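# Pack bottle and packet in gift bag, set bag on tray

## Task

Get both the red bottle and the pink packet inside the gift bag, stand the bag upright on the red tray, and finish with neither hand touching the bottle, the packet or the bag.

## Robot and tools

Robot: two arms, left_arm and right_arm. right_arm carries a five-finger right hand, left_arm its mirror-image left hand. Base positions in the scene frame: left_arm (-0.033, +0.248, 0) m, right_arm (-0.031, -0.225, +0.002) m, each turned only slightly about z. A fixed post stands on the floor behind the arms. Loose objects may occasionally get a brief push from outside.

Frame: the scene frame has its origin at table-top height, midway between the two nominal bases; +x points out over the table, +z up, and left_arm is on the +y side. Left and right in the names do not match image sides. All reported positions, orientations and targets use this frame.

Hand point: a spot fixed to the palm, 0.05 m in front of it and 0.15 m out from the wrist face. Its +z runs along the straight fingers (which extend 0.06 to 0.07 m past it), +y points out of the palm, +x runs across the palm away from the thumb on the right hand and toward the thumb on the left hand. Finger centre lines sit 0.06 m behind the point along -y. A wrist bracket on the little-finger side can strike things.

The row: every arm command is one row of 28 numbers, each between -1 and 1, always for both arms. Order: left dx, dy, dz, rx, ry, rz; left little, ring, middle, index, thumb_bend, thumb_turn; left force_limit, speed; then the same 14 for the right arm. dx..rz are offsets, not poses: they count from that arm's Hand target as it stood when the action (or move) began, along scene axes, with the turn taken about the Hand target position. 1.0 equals 0.6 m or 180 degrees; rx, ry, rz form one rotation vector. Every row of an action counts from that same start, not from the row before, and repeating an offset moves the arm again. Six zeros asks nothing new of that arm. Orientation commands are clipped to within 40 degrees of the measured orientation each step.

Hand numbers are absolute targets, not offsets: fingers and thumb_bend +1 open (straight), -1 curled; thumb_turn +1 beside the palm, -1 in front of it facing the fingers. force_limit maps -1..+1 to about 0..10 N at the fingertip (0..15 N for the two thumb motors). speed rises from almost nothing at -1 to full at +0.48 and stays full up to +1 (full travel 0.49 s). There is no value meaning keep as is: to leave a hand unchanged, resend the eight numbers of its last executed row (before any, use hand_measured plus hand_force_limit and hand_speed). A motor only starts when its target changes by 0.002 or more. For a gentle grip close at speed -0.94 or below. With the thumb turned in front, the hand encloses objects about 0.035 to 0.065 m thick, handles down to about 0.025 m; thumb tip and index pad can pinch a light object up to about 0.08 m. To squeeze harder, raise force_limit and send a target more closed than hand_measured; to loosen, send one more open.

Tools:
execute_actions(actions, cameras): actions is a list of actions, each a list of 1 to 15 rows, one row per 1/30 s step; a short action repeats its last row to step 15. Images come back only if actions is empty or cameras names them.
move(target, speed, blend, blocking, cameras): target is one 28-number row or a list of up to 15 rows; all offsets count from the Hand targets at the move's start. speed is path top speed in m/s (0.002 to 4.3, default 0.25; turns up to twice that in rad/s), one number or one per target. blend in metres rounds corners at intermediate targets (0 = stop there). The whole move is capped at 10 s. Paths do not avoid obstacles or the other arm. blocking=false returns after about 0.5 s while it keeps running.
wait(seconds 0 to 3600, cameras): lets time pass, sends nothing new.
stop(cameras): brakes a running move.
zoom_image(camera, region [x0, y0, x1, y1] in pixels, at most 504 by 504): enlarges part of the latest image from cam_head_left, cam_head_right or cam_high (each 896x504). Calibration for all three is supplied.
show_instructions(): shows the reference pages.
finished_scene(scene=1): ends the scene for good; the result must hold without the robot.

Results: per arm end_effector_position (m) and end_effector_quat_wxyz, Hand target (the commanded pose that next offsets count from), joint positions, velocities and torques; per hand hand_measured, hand_stopped_by (moving, target, force, stalled, fault), hand_load_n (fingertip load, positive pushing open; a drop to about 0 means the grip was lost), hand_force_limit, hand_speed. A move adds a move: line such as done, off_target, moving, held or fault, plus limits=paced (pose clipped) or limits=held (steps withheld). Arms commonly rest 1 to 3 cm (sometimes 5 cm) short, usually low, without touching anything; the next execute_actions call re-requests the Hand target, otherwise send the remaining gap as an offset. Reported positions can be off by a few centimetres.

Avoid: anything leaving the table (that fails the task), drops even of millimetres, releasing moving items, slams or hard presses, fast swings with a load, overloading fingers, and any contact between the two arms or hands, including one hand closing on the other. To end a push against something, command back past the hand point. Holding loads or stretching heats motors: MOTOR HOT appears at 85 °C, and at 100 °C that arm goes limp for 30 to 60 s or more.

Each tool is called after "Call:" by a JSON object that holds its "method" and its "body", one argument or row to a line.

Reference images:

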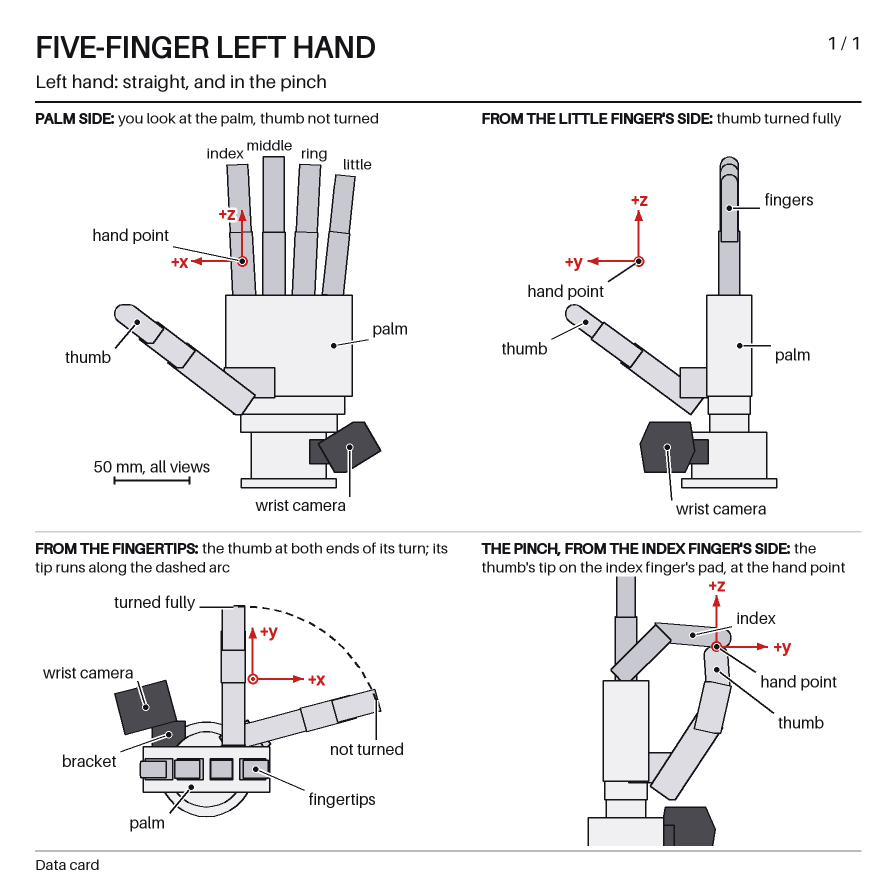

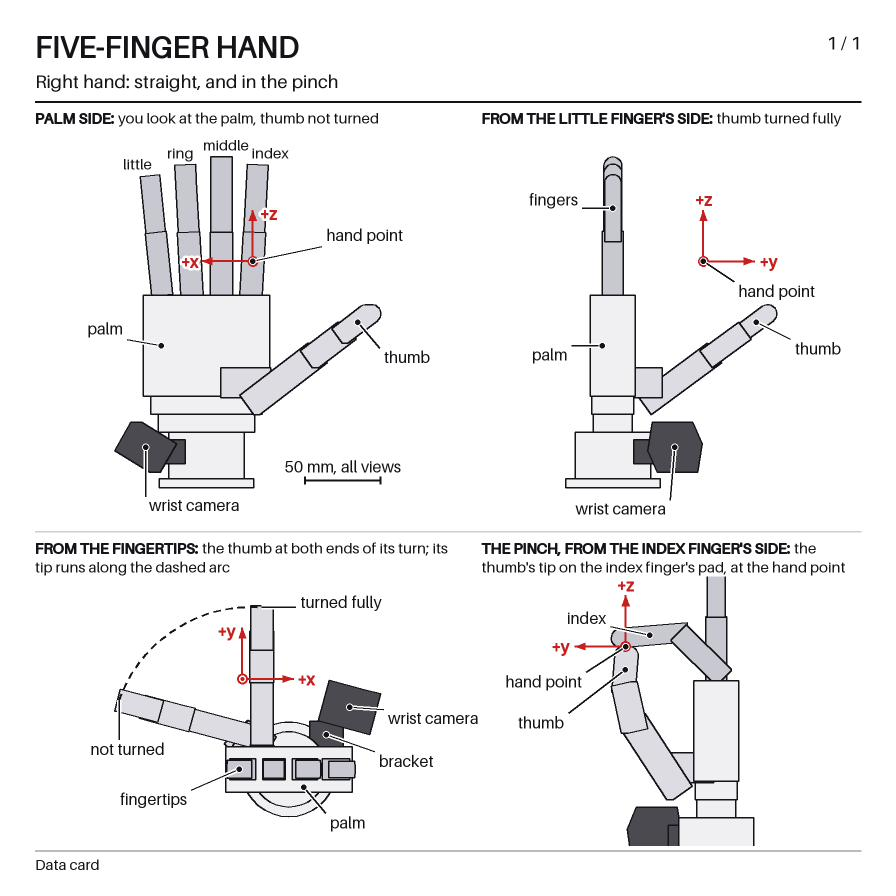

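## Session

Call:
{"method": "execute_actions", "body": {
  "actions": []
}}

Scene clock: 0.00 s.
left_arm: end_effector_position=(+0.6194, +0.0361, +0.3890) hand_measured=(+1.000, +1.000, +1.000, +1.000, +1.000, +1.000) hand_load_n=(+0.0, +0.0, +0.0, +0.0, +0.0, +0.0) hand_stopped_by=(target, target, target, target, target, target) hand_force_limit=0.00 hand_speed=-0.80 end_effector_quat_wxyz=(+0.376, +0.866, -0.026, +0.329) | right_arm: end_effector_position=(+0.2162, -0.5143, +0.2643) hand_measured=(+1.000, +1.000, +1.000, +1.000, +1.000, +1.000) hand_load_n=(+0.0, +0.0, +0.0, +0.0, +0.0, +0.0) hand_stopped_by=(target, target, target, target, target, target) hand_force_limit=0.00 hand_speed=-0.80 end_effector_quat_wxyz=(+0.223, -0.188, +0.934, -0.207)
Joint positions: left_arm=[-0.048 1.607 1.53 -0.614 0.669 -1.92] | right_arm=[-1.145 1.091 1.102 -1.044 -0.32 0.14]
Joint velocities: within noise
Joint torques (N m): no reading
Heat: left arm: hottest waist 32 °C; right arm: hottest elbow 30 °C.
Hand target: left_arm +0.6231, +0.0358, +0.3982; +0.377, +0.862, -0.029, +0.338 | right_arm +0.2195, -0.5210, +0.2803; +0.228, -0.190, +0.928, -0.225

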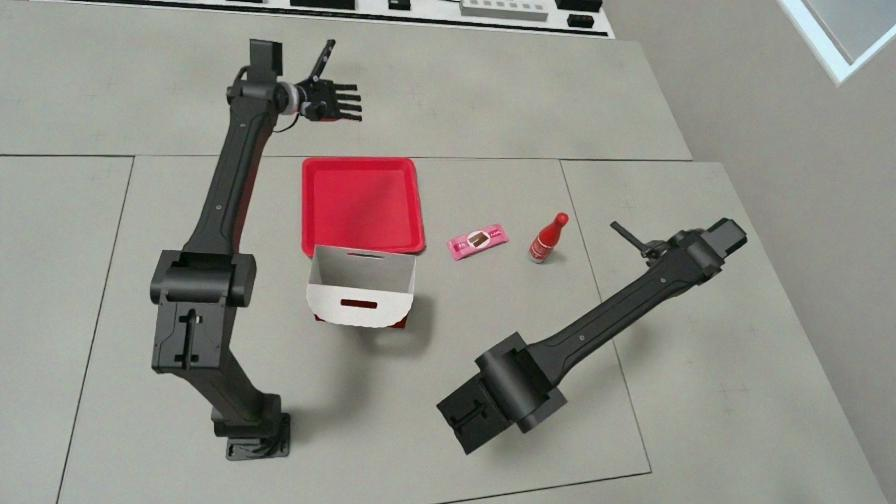

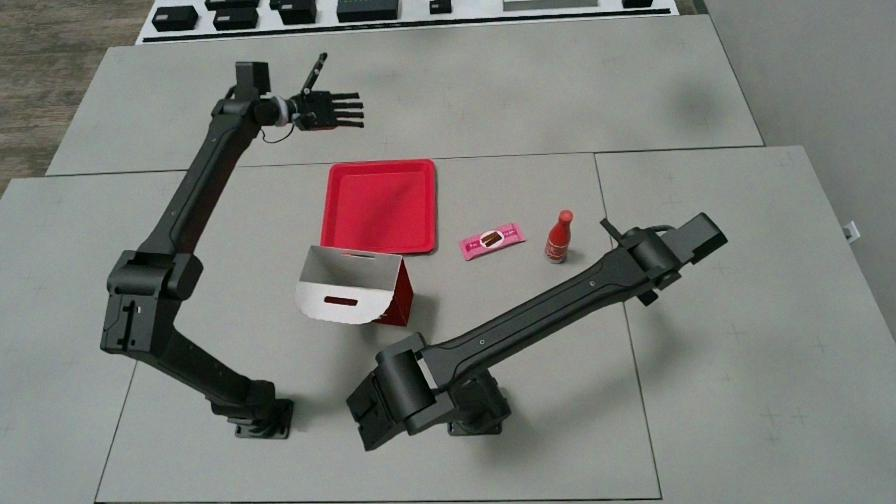

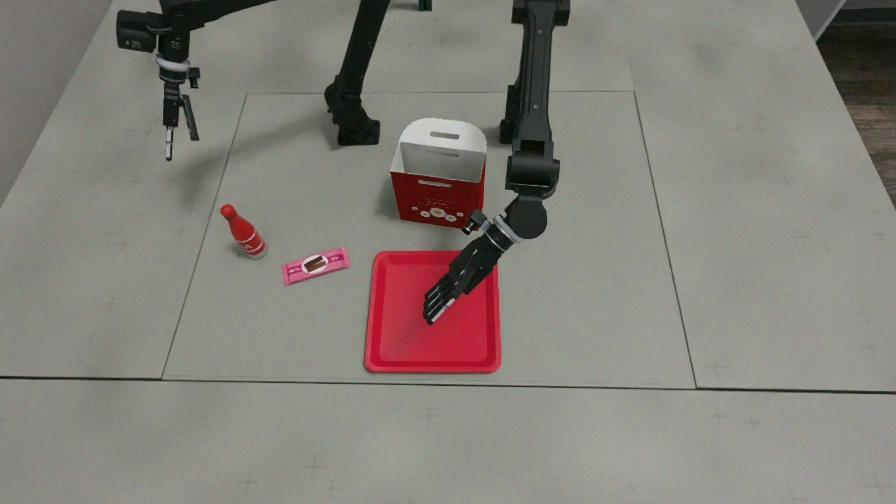

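Call:
{"method": "zoom_image", "body": {
  "camera": "cam_high",
  "region": [200, 100, 520, 400]
}}

Call:
{"method": "zoom_image", "body": {
  "camera": "cam_head_left",
  "region": [280, 140, 600, 350]
}}

Call:
{"method": "zoom_image", "body": {
  "camera": "cam_head_right",
  "region": [280, 140, 600, 350]
}}

Scaled by 1.575 from the camera's image (finer frame: 1280x720).

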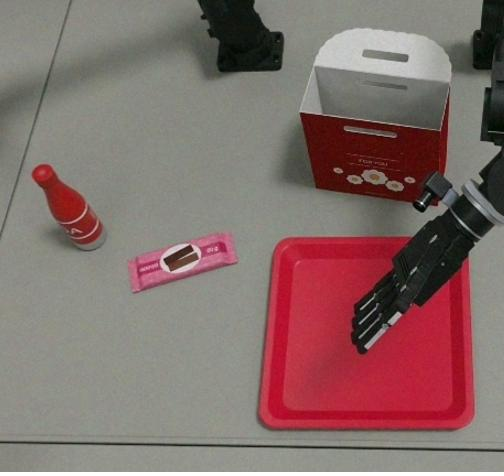

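Scaled by 1.575 from the camera's image (finer frame: 1280x720).

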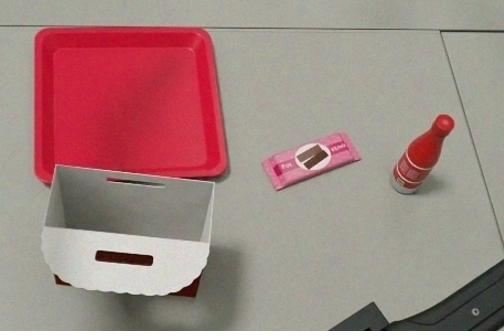

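Scaled by 1.575 from the camera's image (finer frame: 1280x720).

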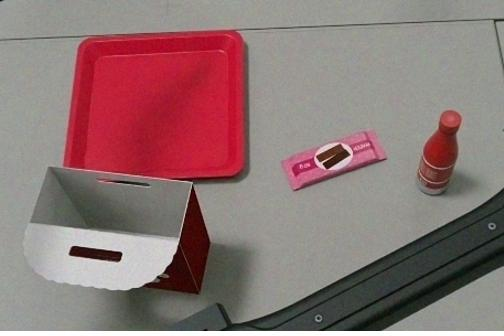

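Call:
{"method": "move", "body": {
  "target": [-0.5885, 0.1237, -0.0637, 0.2677, 0.2062, -0.0237, 1,1,1,1,1,-1,0,0, 0,0,0,0,0,0, 1,1,1,1,1,1,0,-0.8],
  "cameras": ["all"]
}}

Scene clock: 356.93 s.
left_arm: end_effector_position=(+0.2730, +0.1114, +0.3660) hand_measured=(+1.000, +1.000, +1.000, +1.000, +1.000, -1.000) hand_load_n=(+0.0, +0.0, +0.0, +0.0, +0.0, +0.0) hand_stopped_by=(target, target, target, target, target, target) hand_force_limit=0.00 hand_speed=0.00 end_effector_quat_wxyz=(+0.034, +0.989, -0.080, +0.116) | right_arm: end_effector_position=(+0.2162, -0.5143, +0.2643) hand_measured=(+1.000, +1.000, +1.000, +1.000, +1.000, +1.000) hand_load_n=(+0.0, +0.0, +0.0, +0.0, +0.0, +0.0) hand_stopped_by=(target, target, target, target, target, target) hand_force_limit=0.00 hand_speed=-0.80 end_effector_quat_wxyz=(+0.223, -0.188, +0.934, -0.207)
Joint positions: left_arm=[-0.19 0.998 1.348 -1.682 0.033 -1.64] | right_arm=[-1.145 1.091 1.102 -1.044 -0.32 0.14]
Joint torques (N m): left_arm=[0.15 -2.84 8.88 0.05 -0.03 -0.15] | right_arm=[2.37 -6.77 10.97 1.68 -0.17 0.09]
Heat: left arm: hottest elbow 44 °C; right arm: hottest elbow 46 °C.
Hand target: left_arm +0.2700, +0.1100, +0.3600; +0.000, +0.997, -0.075, +0.000 | right_arm +0.2195, -0.5210, +0.2803; +0.228, -0.190, +0.928, -0.225
Off the commanded pose: left_arm 0.007 m, 14 deg | right_arm 0.018 m, 2 deg.
joint sent to its limit (left arm) — joint 4 (wrist pitch), lower limit. The joint targets are off in orientation, not in position.
move: off_target (left_arm)

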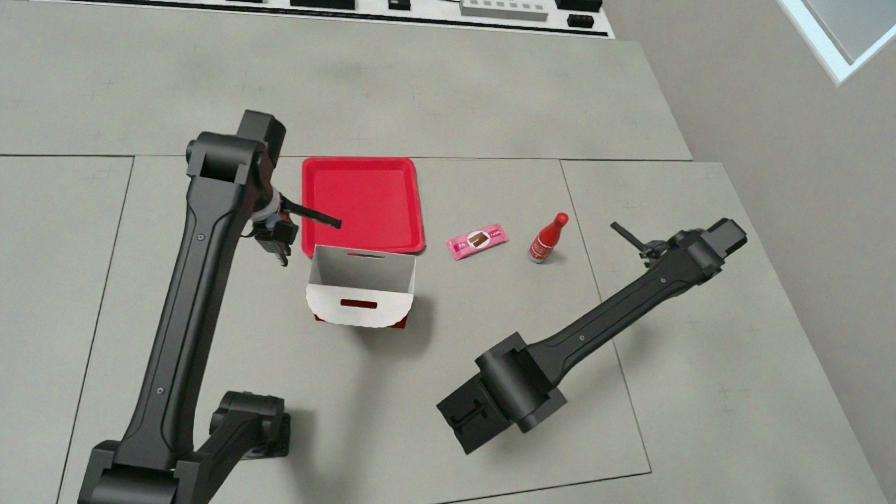

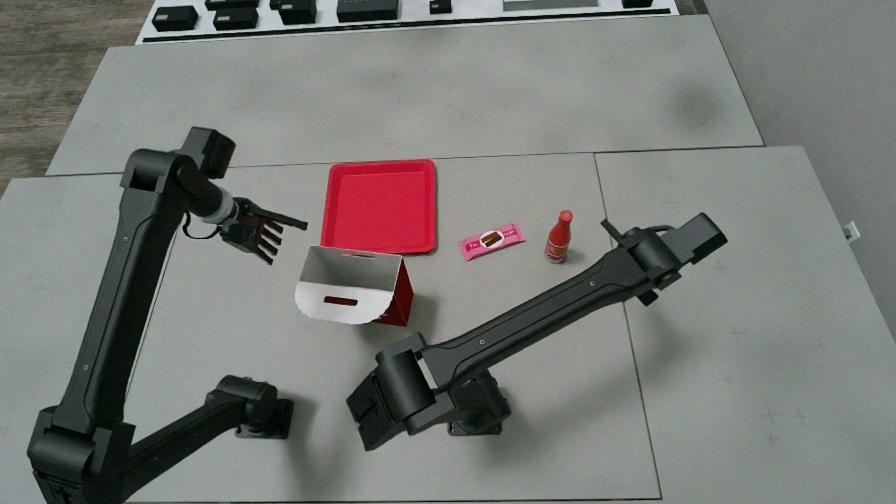

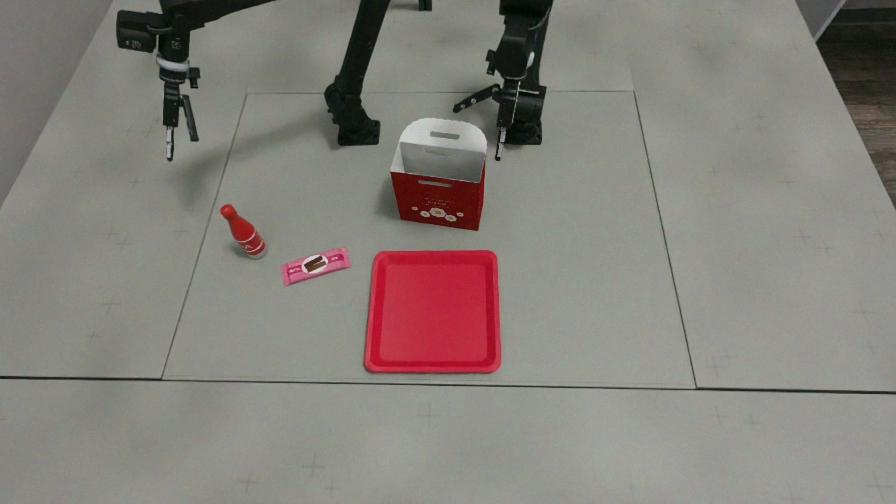

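Call:
{"method": "move", "body": {
  "target": [-0.0083, 0.0033, -0.30, 0,0,0, 1,1,1,1,1,-1,0,0, 0,0,0,0,0,0, 1,1,1,1,1,1,0,-0.8],
  "cameras": ["all"],
  "speed": 0.15
}}

Scene clock: 379.10 s.
left_arm: end_effector_position=(+0.2652, +0.1141, +0.1859) hand_measured=(+1.000, +1.000, +1.000, +1.000, +1.000, -1.000) hand_load_n=(+0.0, +0.0, +0.0, +0.0, +0.0, +0.0) hand_stopped_by=(target, target, target, target, target, target) hand_force_limit=0.00 hand_speed=0.00 end_effector_quat_wxyz=(+0.002, +0.997, -0.077, +0.002) | right_arm: end_effector_position=(+0.2162, -0.5143, +0.2643) hand_measured=(+1.000, +1.000, +1.000, +1.000, +1.000, +1.000) hand_load_n=(+0.0, +0.0, +0.0, +0.0, -0.5, +0.0) hand_stopped_by=(target, target, target, target, target, target) hand_force_limit=0.00 hand_speed=-0.80 end_effector_quat_wxyz=(+0.223, -0.188, +0.934, -0.207)
Joint positions: left_arm=[-0.208 1.086 0.972 -1.452 0.003 -1.661] | right_arm=[-1.145 1.091 1.102 -1.044 -0.32 0.14]
Joint torques (N m): left_arm=[-0.03 -3.9 8.88 0.31 -0.07 -0.12] | right_arm=[2.55 -6.95 10.96 1.65 -0.19 0.09]
Heat: left arm: hottest elbow 41 °C; right arm: hottest elbow 46 °C.
Hand target: left_arm +0.2650, +0.1120, +0.1800; +0.000, +0.997, -0.074, +0.000 | right_arm +0.2195, -0.5210, +0.2803; +0.228, -0.190, +0.928, -0.225
Off the commanded pose: left_arm 0.006 m, 0 deg | right_arm 0.018 m, 2 deg.
move: done

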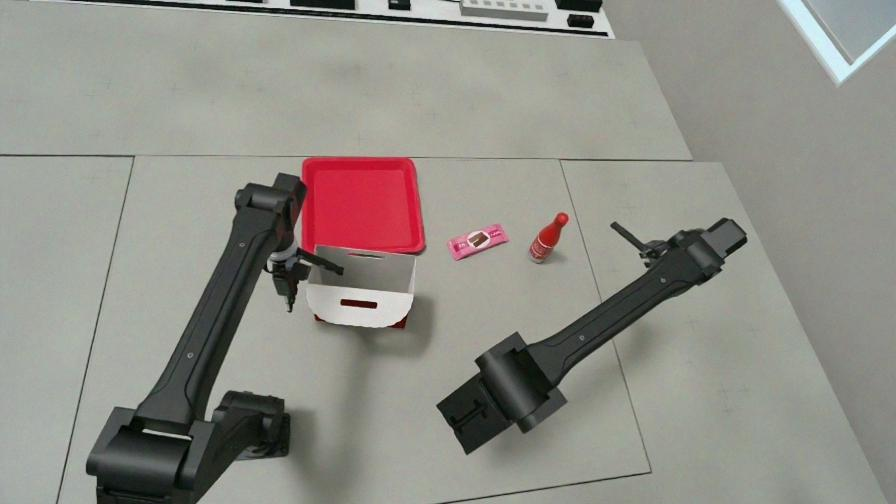

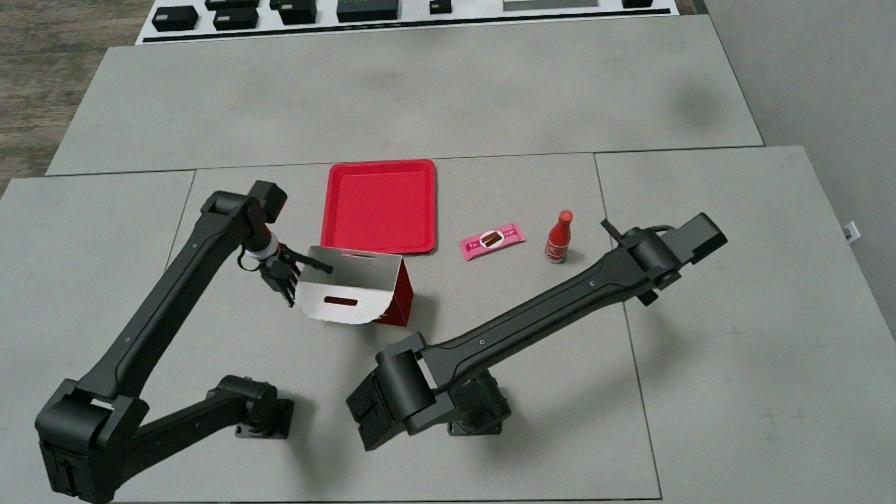

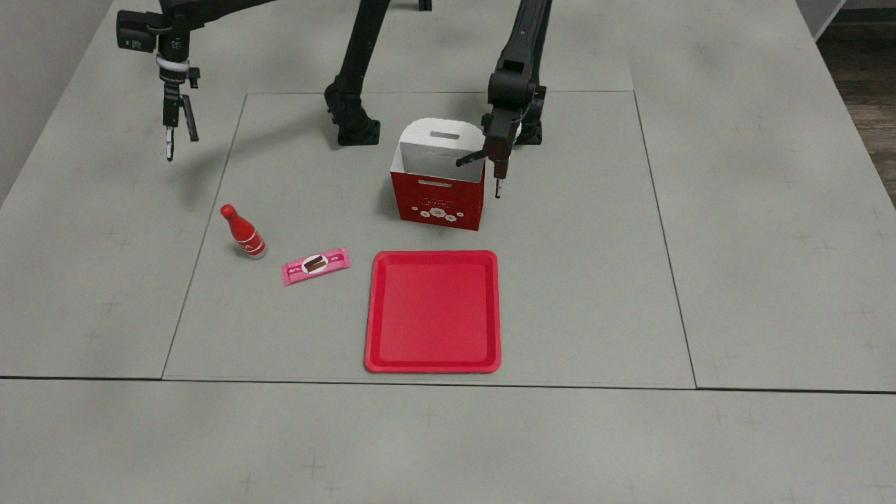

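Call:
{"method": "zoom_image", "body": {
  "camera": "cam_head_left",
  "region": [220, 180, 460, 350]
}}

Call:
{"method": "zoom_image", "body": {
  "camera": "cam_high",
  "region": [360, 80, 560, 260]
}}

Call:
{"method": "zoom_image", "body": {
  "camera": "cam_head_right",
  "region": [220, 180, 460, 350]
}}

Scaled by 2.100 from the camera's image (finer frame: 1280x720).

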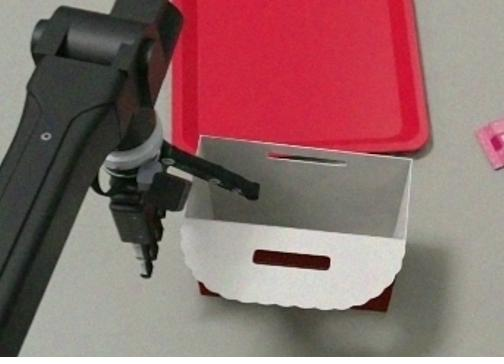

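Scaled by 2.520 from the camera's image (finer frame: 1280x720).

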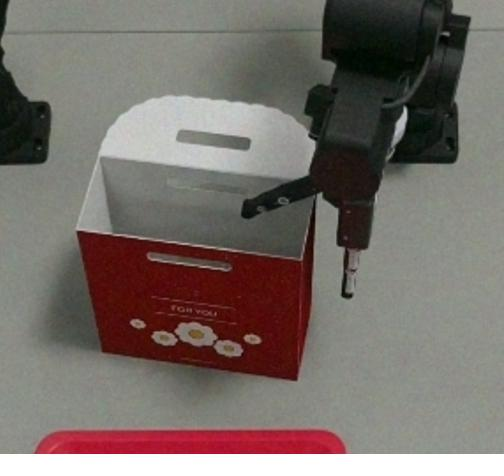

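Scaled by 2.100 from the camera's image (finer frame: 1280x720).

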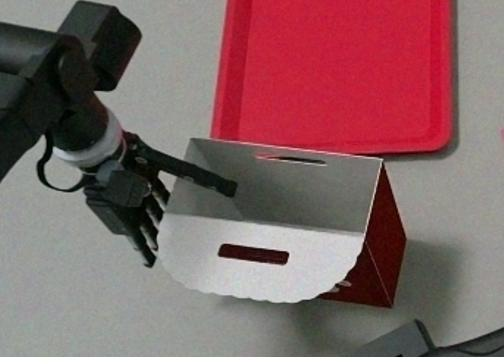

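Call:
{"method": "move", "body": {
  "target": [
    [-0.000, 0.0, -0.022, 0,0,0, 1,1,1,1,1,-1,0,0, 0,0,0,0,0,0, 1,1,1,1,1,1,0,-0.8],
    [-0.005, -0.035, -0.022, 0,0,0, 1,1,1,1,1,-1,0,0, 0,0,0,0,0,0, 1,1,1,1,1,1,0,-0.8]
  ],
  "cameras": ["cam_head_left","cam_high"],
  "speed": 0.1
}}

Call:
{"method": "zoom_image", "body": {
  "camera": "cam_high",
  "region": [360, 80, 560, 260]
}}

Scene clock: 405.17 s.
left_arm: end_effector_position=(+0.2607, +0.0933, +0.1715) hand_measured=(+1.000, +1.000, +1.000, +1.000, +1.000, -1.000) hand_load_n=(+0.0, +0.0, +0.0, -0.5, +0.0, +0.0) hand_stopped_by=(target, target, target, target, target, target) hand_force_limit=0.00 hand_speed=0.00 end_effector_quat_wxyz=(+0.002, +0.997, -0.078, +0.001) | right_arm: end_effector_position=(+0.2162, -0.5143, +0.2643) hand_measured=(+1.000, +1.000, +1.000, +1.000, +1.000, +1.000) hand_load_n=(+0.0, +0.0, +0.0, +0.0, +0.0, +0.0) hand_stopped_by=(target, target, target, target, target, target) hand_force_limit=0.00 hand_speed=-0.80 end_effector_quat_wxyz=(+0.223, -0.188, +0.934, -0.207)
Joint positions: left_arm=[-0.282 1.097 0.942 -1.413 0.002 -1.734] | right_arm=[-1.145 1.091 1.102 -1.044 -0.32 0.14]
Joint torques (N m): left_arm=[0.15 -3.19 9.36 0.2 -0.05 -0.13] | right_arm=[2.37 -6.77 10.99 1.69 -0.18 0.09]
Heat: left arm: hottest elbow 39 °C; right arm: hottest elbow 46 °C.
Hand target: left_arm +0.2620, +0.0910, +0.1668; +0.000, +0.997, -0.075, -0.001 | right_arm +0.2195, -0.5210, +0.2803; +0.228, -0.190, +0.928, -0.225
Off the commanded pose: left_arm 0.005 m, 0 deg | right_arm 0.018 m, 2 deg.
move: done

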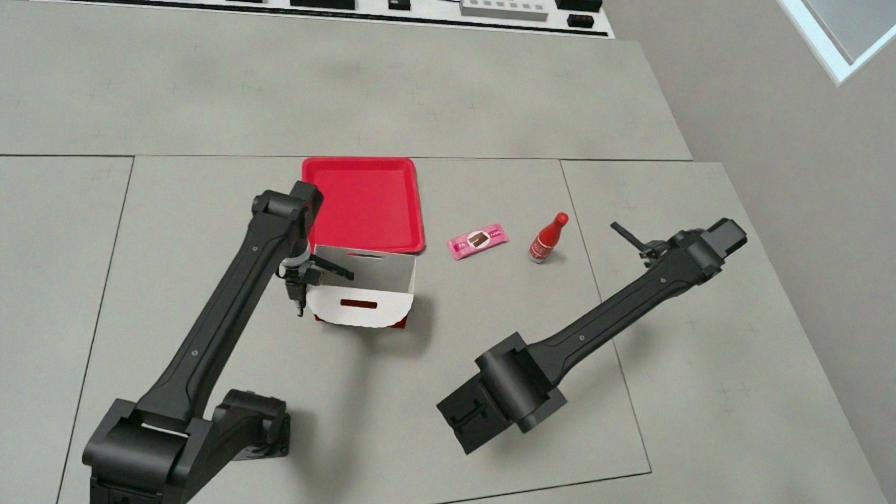

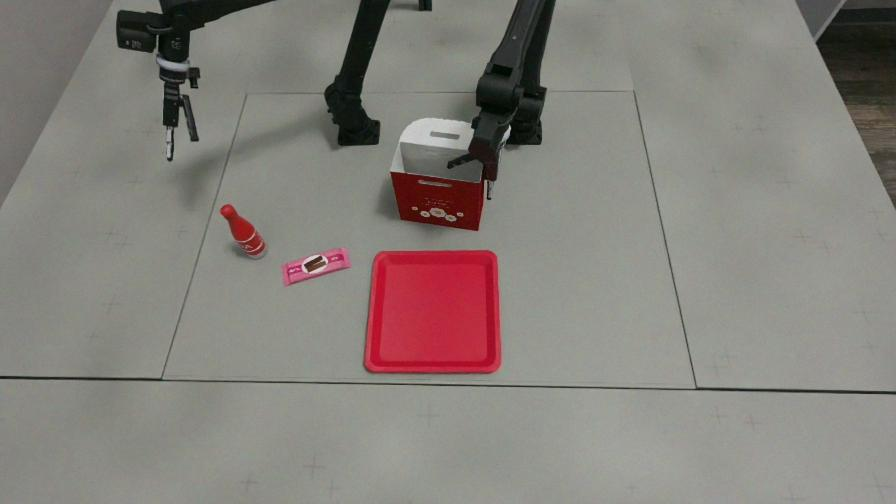

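Scaled by 2.520 from the camera's image (finer frame: 1280x720).

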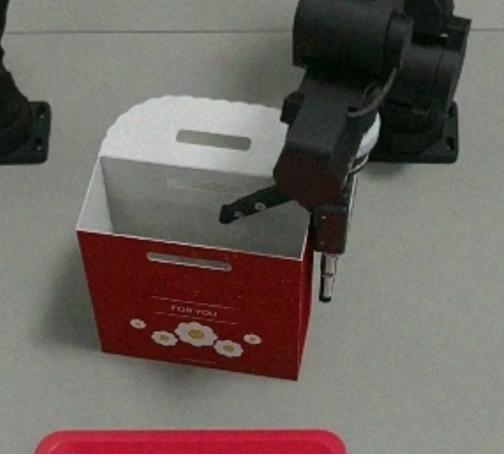

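Call:
{"method": "move", "body": {
  "target": [0,0,0, 0,0,0, 1,1,1,1,-1,-1,0.0,-0.75, 0,0,0,0,0,0, 1,1,1,1,1,1,0,-0.8],
  "cameras": ["cam_head_left","cam_high"]
}}

Call:
{"method": "zoom_image", "body": {
  "camera": "cam_high",
  "region": [360, 80, 560, 260]
}}

Call:
{"method": "zoom_image", "body": {
  "camera": "cam_head_left",
  "region": [220, 180, 460, 350]
}}

Scene clock: 416.93 s.
left_arm: end_effector_position=(+0.2609, +0.0933, +0.1714) hand_measured=(+1.000, +1.000, +1.000, +1.000, -0.748, -1.000) hand_load_n=(+0.0, +0.0, +0.0, +0.0, +5.0, +0.5) hand_stopped_by=(target, target, target, target, moving, target) hand_force_limit=0.00 hand_speed=-0.75 end_effector_quat_wxyz=(+0.002, +0.997, -0.077, +0.001) | right_arm: end_effector_position=(+0.2162, -0.5143, +0.2643) hand_measured=(+1.000, +1.000, +1.000, +1.000, +1.000, +1.000) hand_load_n=(+0.0, -0.5, +0.0, +0.0, -0.5, +0.0) hand_stopped_by=(target, target, target, target, target, target) hand_force_limit=0.00 hand_speed=-0.80 end_effector_quat_wxyz=(+0.223, -0.188, +0.934, -0.207)
Joint positions: left_arm=[-0.282 1.098 0.942 -1.413 0.002 -1.735] | right_arm=[-1.145 1.091 1.102 -1.044 -0.32 0.14]
Joint torques (N m): left_arm=[-0.03 -3.14 9.25 0.2 -0.08 -0.12] | right_arm=[2.49 -6.71 10.99 1.66 -0.19 0.09]
Heat: left arm: hottest elbow 38 °C; right arm: hottest elbow 46 °C.
Hand target: left_arm +0.2620, +0.0910, +0.1668; +0.000, +0.997, -0.075, -0.001 | right_arm +0.2195, -0.5210, +0.2803; +0.228, -0.190, +0.928, -0.225
Off the commanded pose: left_arm 0.005 m, 0 deg | right_arm 0.018 m, 2 deg.
move: moving (left_arm; no rest 5 s after the move's start)

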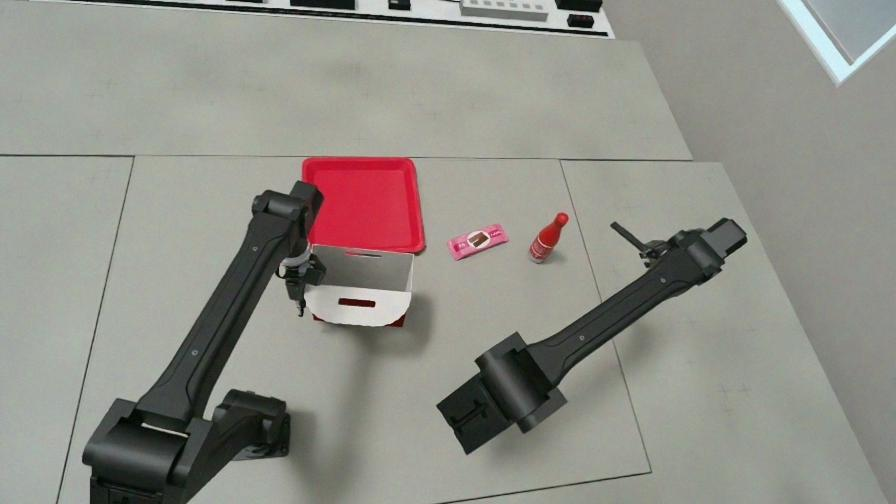

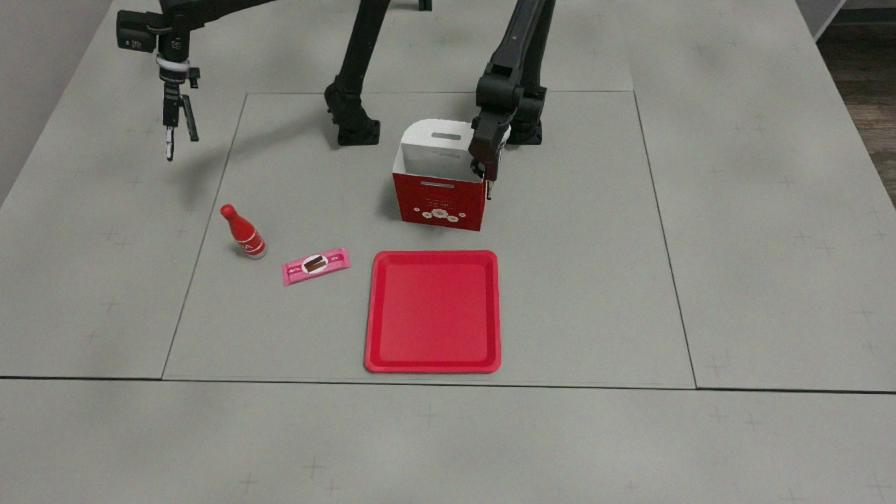

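Scaled by 2.520 from the camera's image (finer frame: 1280x720).

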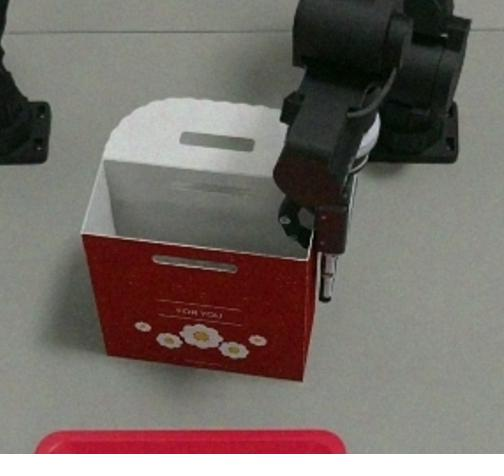

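Scaled by 2.100 from the camera's image (finer frame: 1280x720).

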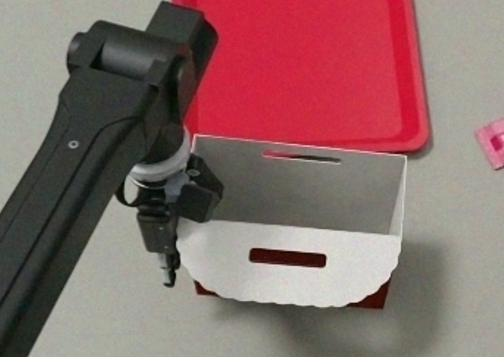

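Call:
{"method": "move", "body": {
  "target": [0,0,0.05, 0,0,0, 1,1,1,1,-1,-1,0.0,-0.75, 0,0,0,0,0,0, 1,1,1,1,1,1,0,-0.8],
  "cameras": ["cam_head_left","cam_high"],
  "speed": 0.05
}}

Call:
{"method": "zoom_image", "body": {
  "camera": "cam_high",
  "region": [360, 80, 560, 260]
}}

Scene clock: 430.07 s.
left_arm: end_effector_position=(+0.2513, +0.0966, +0.1769) hand_measured=(+1.000, +1.000, +1.000, +1.000, -0.766, -1.000) hand_load_n=(+0.0, +0.0, +0.0, +0.0, +6.0, +0.5) hand_stopped_by=(target, target, target, target, force, target) hand_force_limit=0.00 hand_speed=-0.75 end_effector_quat_wxyz=(-0.003, +0.997, -0.076, -0.019) | right_arm: end_effector_position=(+0.2162, -0.5143, +0.2643) hand_measured=(+1.000, +1.000, +1.000, +1.000, +1.000, +1.000) hand_load_n=(+0.0, +0.0, +0.0, +0.0, +0.0, +0.0) hand_stopped_by=(target, target, target, target, target, target) hand_force_limit=0.00 hand_speed=-0.80 end_effector_quat_wxyz=(+0.223, -0.188, +0.934, -0.207)
Joint positions: left_arm=[-0.282 1.098 0.961 -1.473 0.002 -1.737] | right_arm=[-1.145 1.091 1.102 -1.044 -0.32 0.14]
Joint torques (N m): left_arm=[0.15 -3.84 13.89 -0.66 -0.04 -0.11] | right_arm=[2.37 -7 10.99 1.68 -0.18 0.1]
Heat: left arm: hottest elbow 38 °C; right arm: hottest elbow 46 °C.
Hand target: left_arm +0.2619, +0.0911, +0.1968; +0.000, +0.997, -0.075, -0.001 | right_arm +0.2195, -0.5210, +0.2803; +0.228, -0.190, +0.928, -0.225
Off the commanded pose: left_arm 0.023 m, 2 deg | right_arm 0.018 m, 2 deg.
move: off_target (left_arm)

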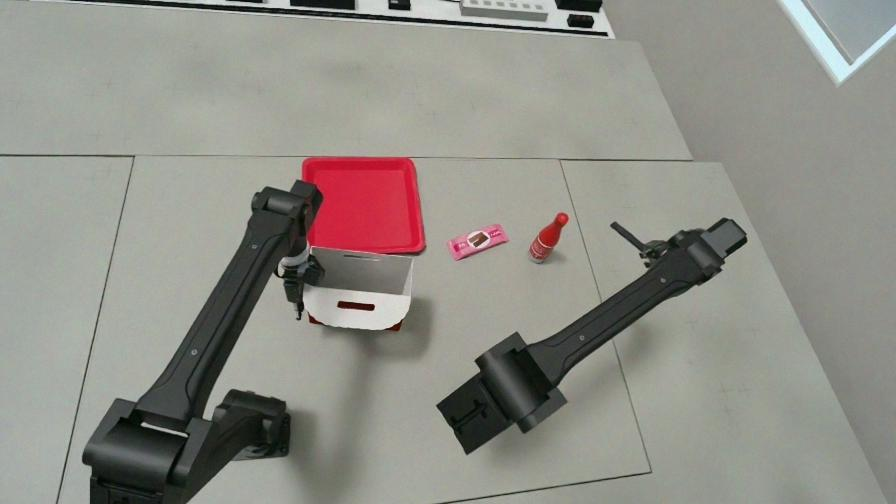

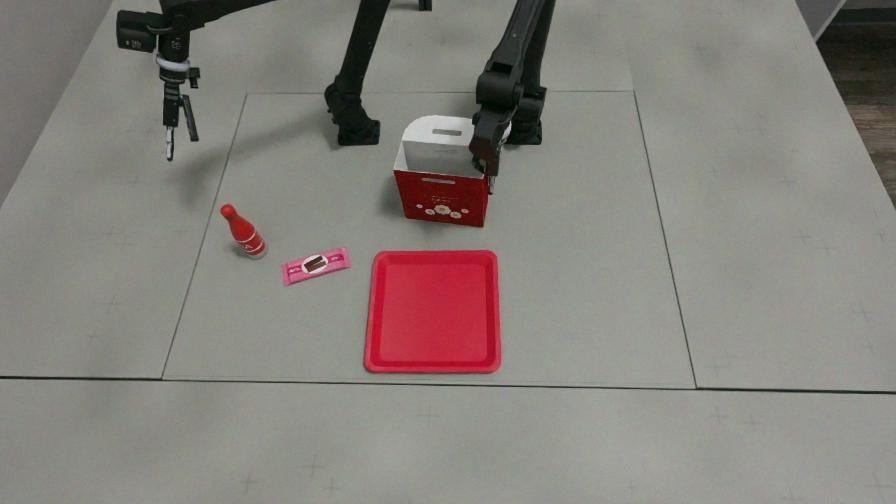

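Scaled by 2.520 from the camera's image (finer frame: 1280x720).

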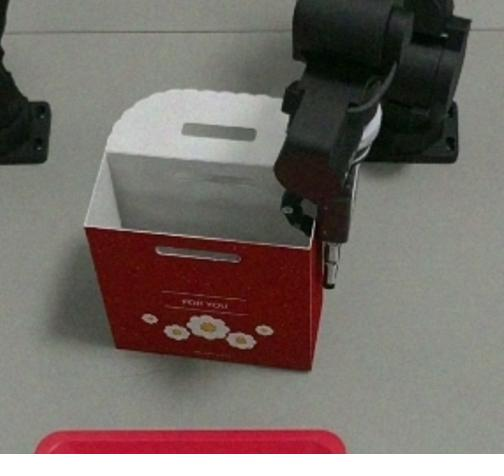

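Call:
{"method": "move", "body": {
  "target": [0.01,-0.005,0.05, 0,0,0, 1,1,1,1,-1,-1,0.0,-0.75, 0,0,0,0,0,0, 1,1,1,1,1,1,0,-0.8],
  "cameras": ["cam_head_left","cam_high","cam_head_right"],
  "speed": 0.05
}}

Call:
{"method": "zoom_image", "body": {
  "camera": "cam_high",
  "region": [360, 80, 560, 260]
}}

Scene clock: 438.30 s.
left_arm: end_effector_position=(+0.2554, +0.0951, +0.2064) hand_measured=(+1.000, +1.000, +1.000, +1.000, -0.766, -1.000) hand_load_n=(+0.0, +0.0, +0.0, +0.0, +3.0, +0.5) hand_stopped_by=(target, target, target, target, force, target) hand_force_limit=0.00 hand_speed=-0.75 end_effector_quat_wxyz=(-0.005, +0.997, -0.076, -0.019) | right_arm: end_effector_position=(+0.2162, -0.5143, +0.2643) hand_measured=(+1.000, +1.000, +1.000, +1.000, +1.000, +1.000) hand_load_n=(+0.0, +0.0, +0.0, +0.0, +0.0, +0.0) hand_stopped_by=(target, target, target, target, target, target) hand_force_limit=0.00 hand_speed=-0.80 end_effector_quat_wxyz=(+0.223, -0.188, +0.934, -0.207)
Joint positions: left_arm=[-0.284 1.102 1.042 -1.55 0.001 -1.738] | right_arm=[-1.145 1.091 1.102 -1.044 -0.32 0.14]
Joint torques (N m): left_arm=[0.03 -3.78 14.72 -0.43 0.07 -0.13] | right_arm=[2.55 -6.89 10.95 1.7 -0.19 0.1]
Heat: left arm: hottest elbow 38 °C; right arm: hottest elbow 46 °C.
Hand target: left_arm +0.2680, +0.0880, +0.2269; +0.000, +0.997, -0.075, +0.000 | right_arm +0.2195, -0.5210, +0.2803; +0.228, -0.190, +0.928, -0.225
Off the commanded pose: left_arm 0.025 m, 2 deg | right_arm 0.018 m, 2 deg.
move: off_target (left_arm)

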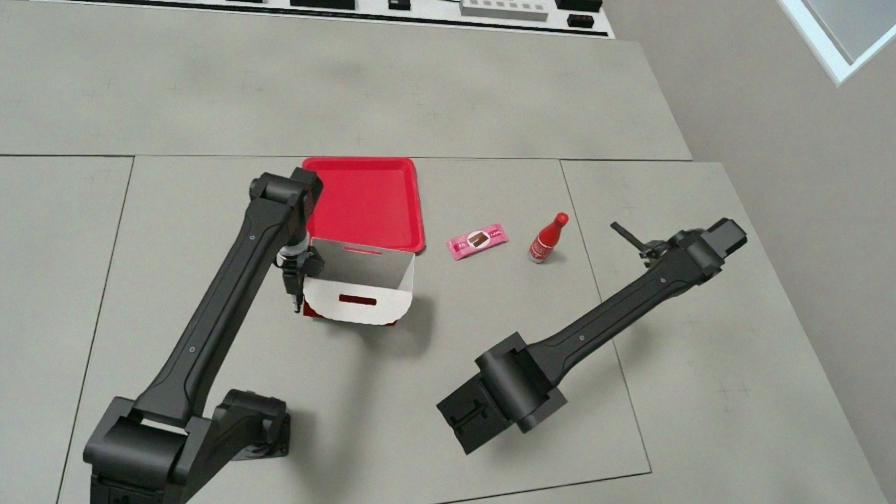

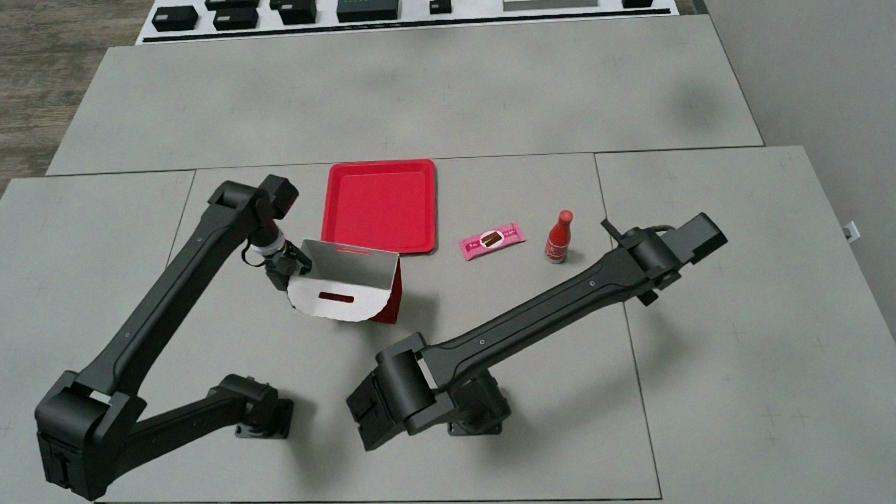

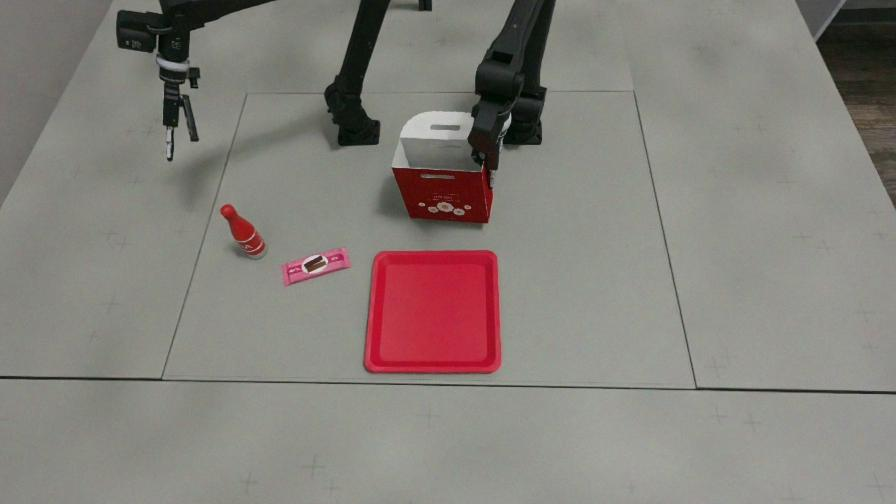

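Scaled by 2.520 from the camera's image (finer frame: 1280x720).

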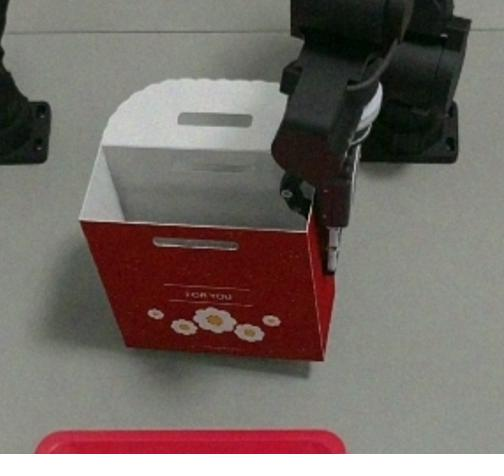

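Call:
{"method": "move", "body": {
  "target": [0.01,-0.005,0.06, -0.077,0.0116,0, 1,1,1,1,-1,-1,0.0,-0.75, 0,0,0,0,0,0, 1,1,1,1,1,1,0,-0.8],
  "cameras": ["cam_head_left","cam_high","cam_head_right"],
  "speed": 0.05
}}

Call:
{"method": "zoom_image", "body": {
  "camera": "cam_high",
  "region": [360, 80, 560, 260]
}}

Scene clock: 460.07 s.
left_arm: end_effector_position=(+0.2611, +0.0864, +0.2411) hand_measured=(+1.000, +1.000, +1.000, +1.000, -0.766, -1.000) hand_load_n=(+0.0, +0.0, +0.0, +0.0, +3.0, +0.5) hand_stopped_by=(target, target, target, target, force, target) hand_force_limit=0.00 hand_speed=-0.75 end_effector_quat_wxyz=(+0.115, +0.991, -0.068, -0.030) | right_arm: end_effector_position=(+0.2162, -0.5143, +0.2643) hand_measured=(+1.000, +1.000, +1.000, +1.000, +1.000, +1.000) hand_load_n=(+0.0, +0.0, +0.0, +0.0, +0.0, +0.0) hand_stopped_by=(target, target, target, target, target, target) hand_force_limit=0.00 hand_speed=-0.80 end_effector_quat_wxyz=(+0.223, -0.188, +0.934, -0.207)
Joint positions: left_arm=[-0.156 1.104 1.084 -1.582 0.236 -1.622] | right_arm=[-1.145 1.091 1.102 -1.044 -0.32 0.14]
Joint torques (N m): left_arm=[1.26 -3.6 14.93 -0.5 0.56 0.16] | right_arm=[2.32 -6.83 10.96 1.68 -0.19 0.09]
Heat: left arm: hottest elbow 42 °C; right arm: hottest elbow 46 °C.
Hand target: left_arm +0.2740, +0.0849, +0.2629; +0.122, +0.990, -0.074, -0.010 | right_arm +0.2195, -0.5210, +0.2803; +0.228, -0.190, +0.928, -0.225
Off the commanded pose: left_arm 0.025 m, 3 deg | right_arm 0.018 m, 2 deg.
move: off_target (left_arm)

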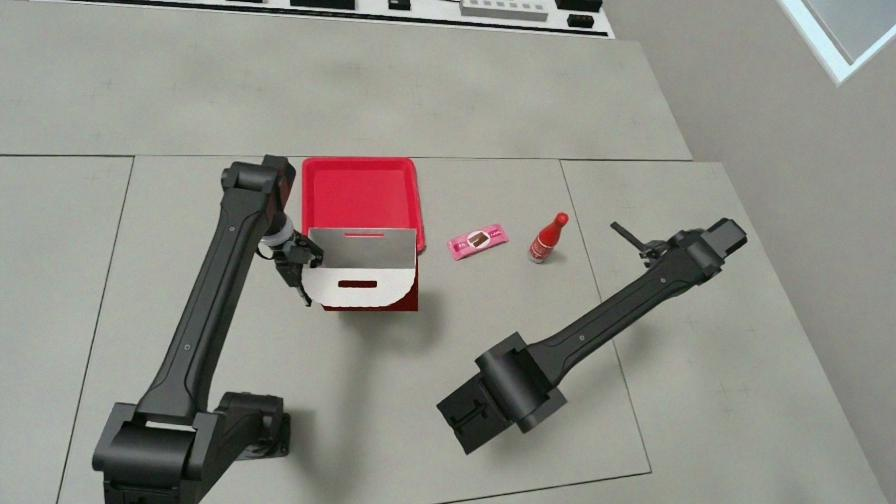

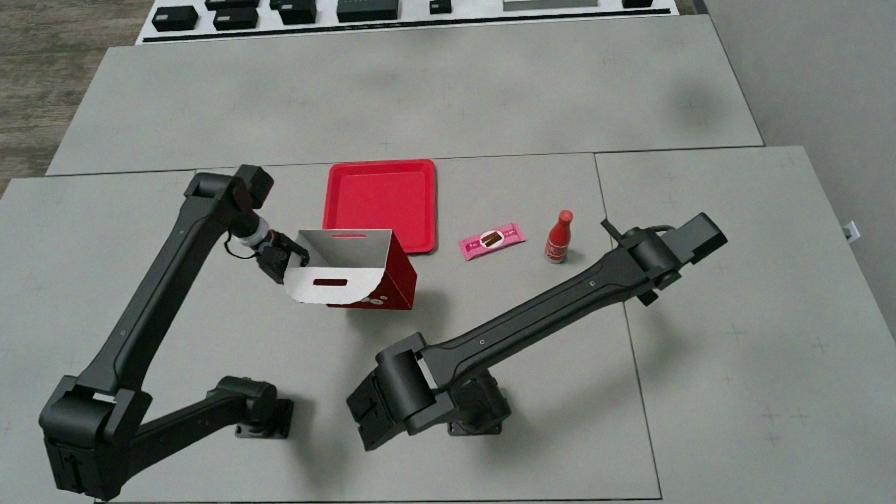

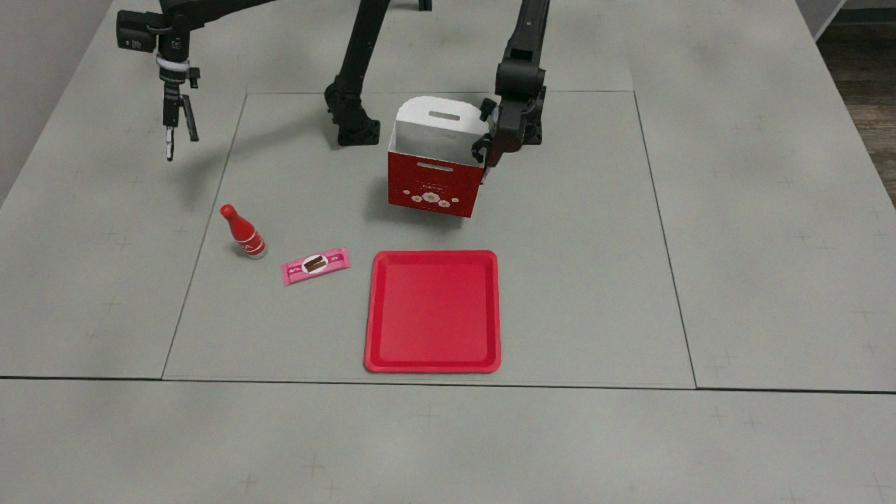

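Scaled by 2.520 from the camera's image (finer frame: 1280x720).

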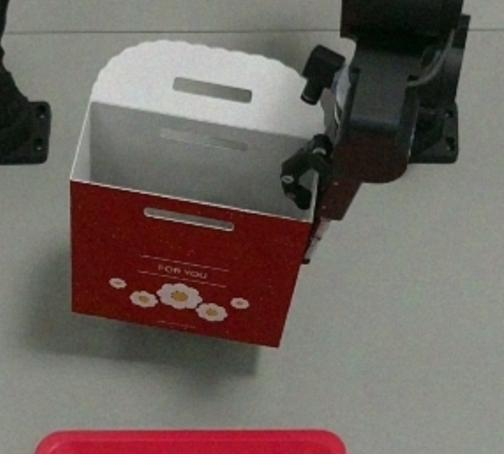

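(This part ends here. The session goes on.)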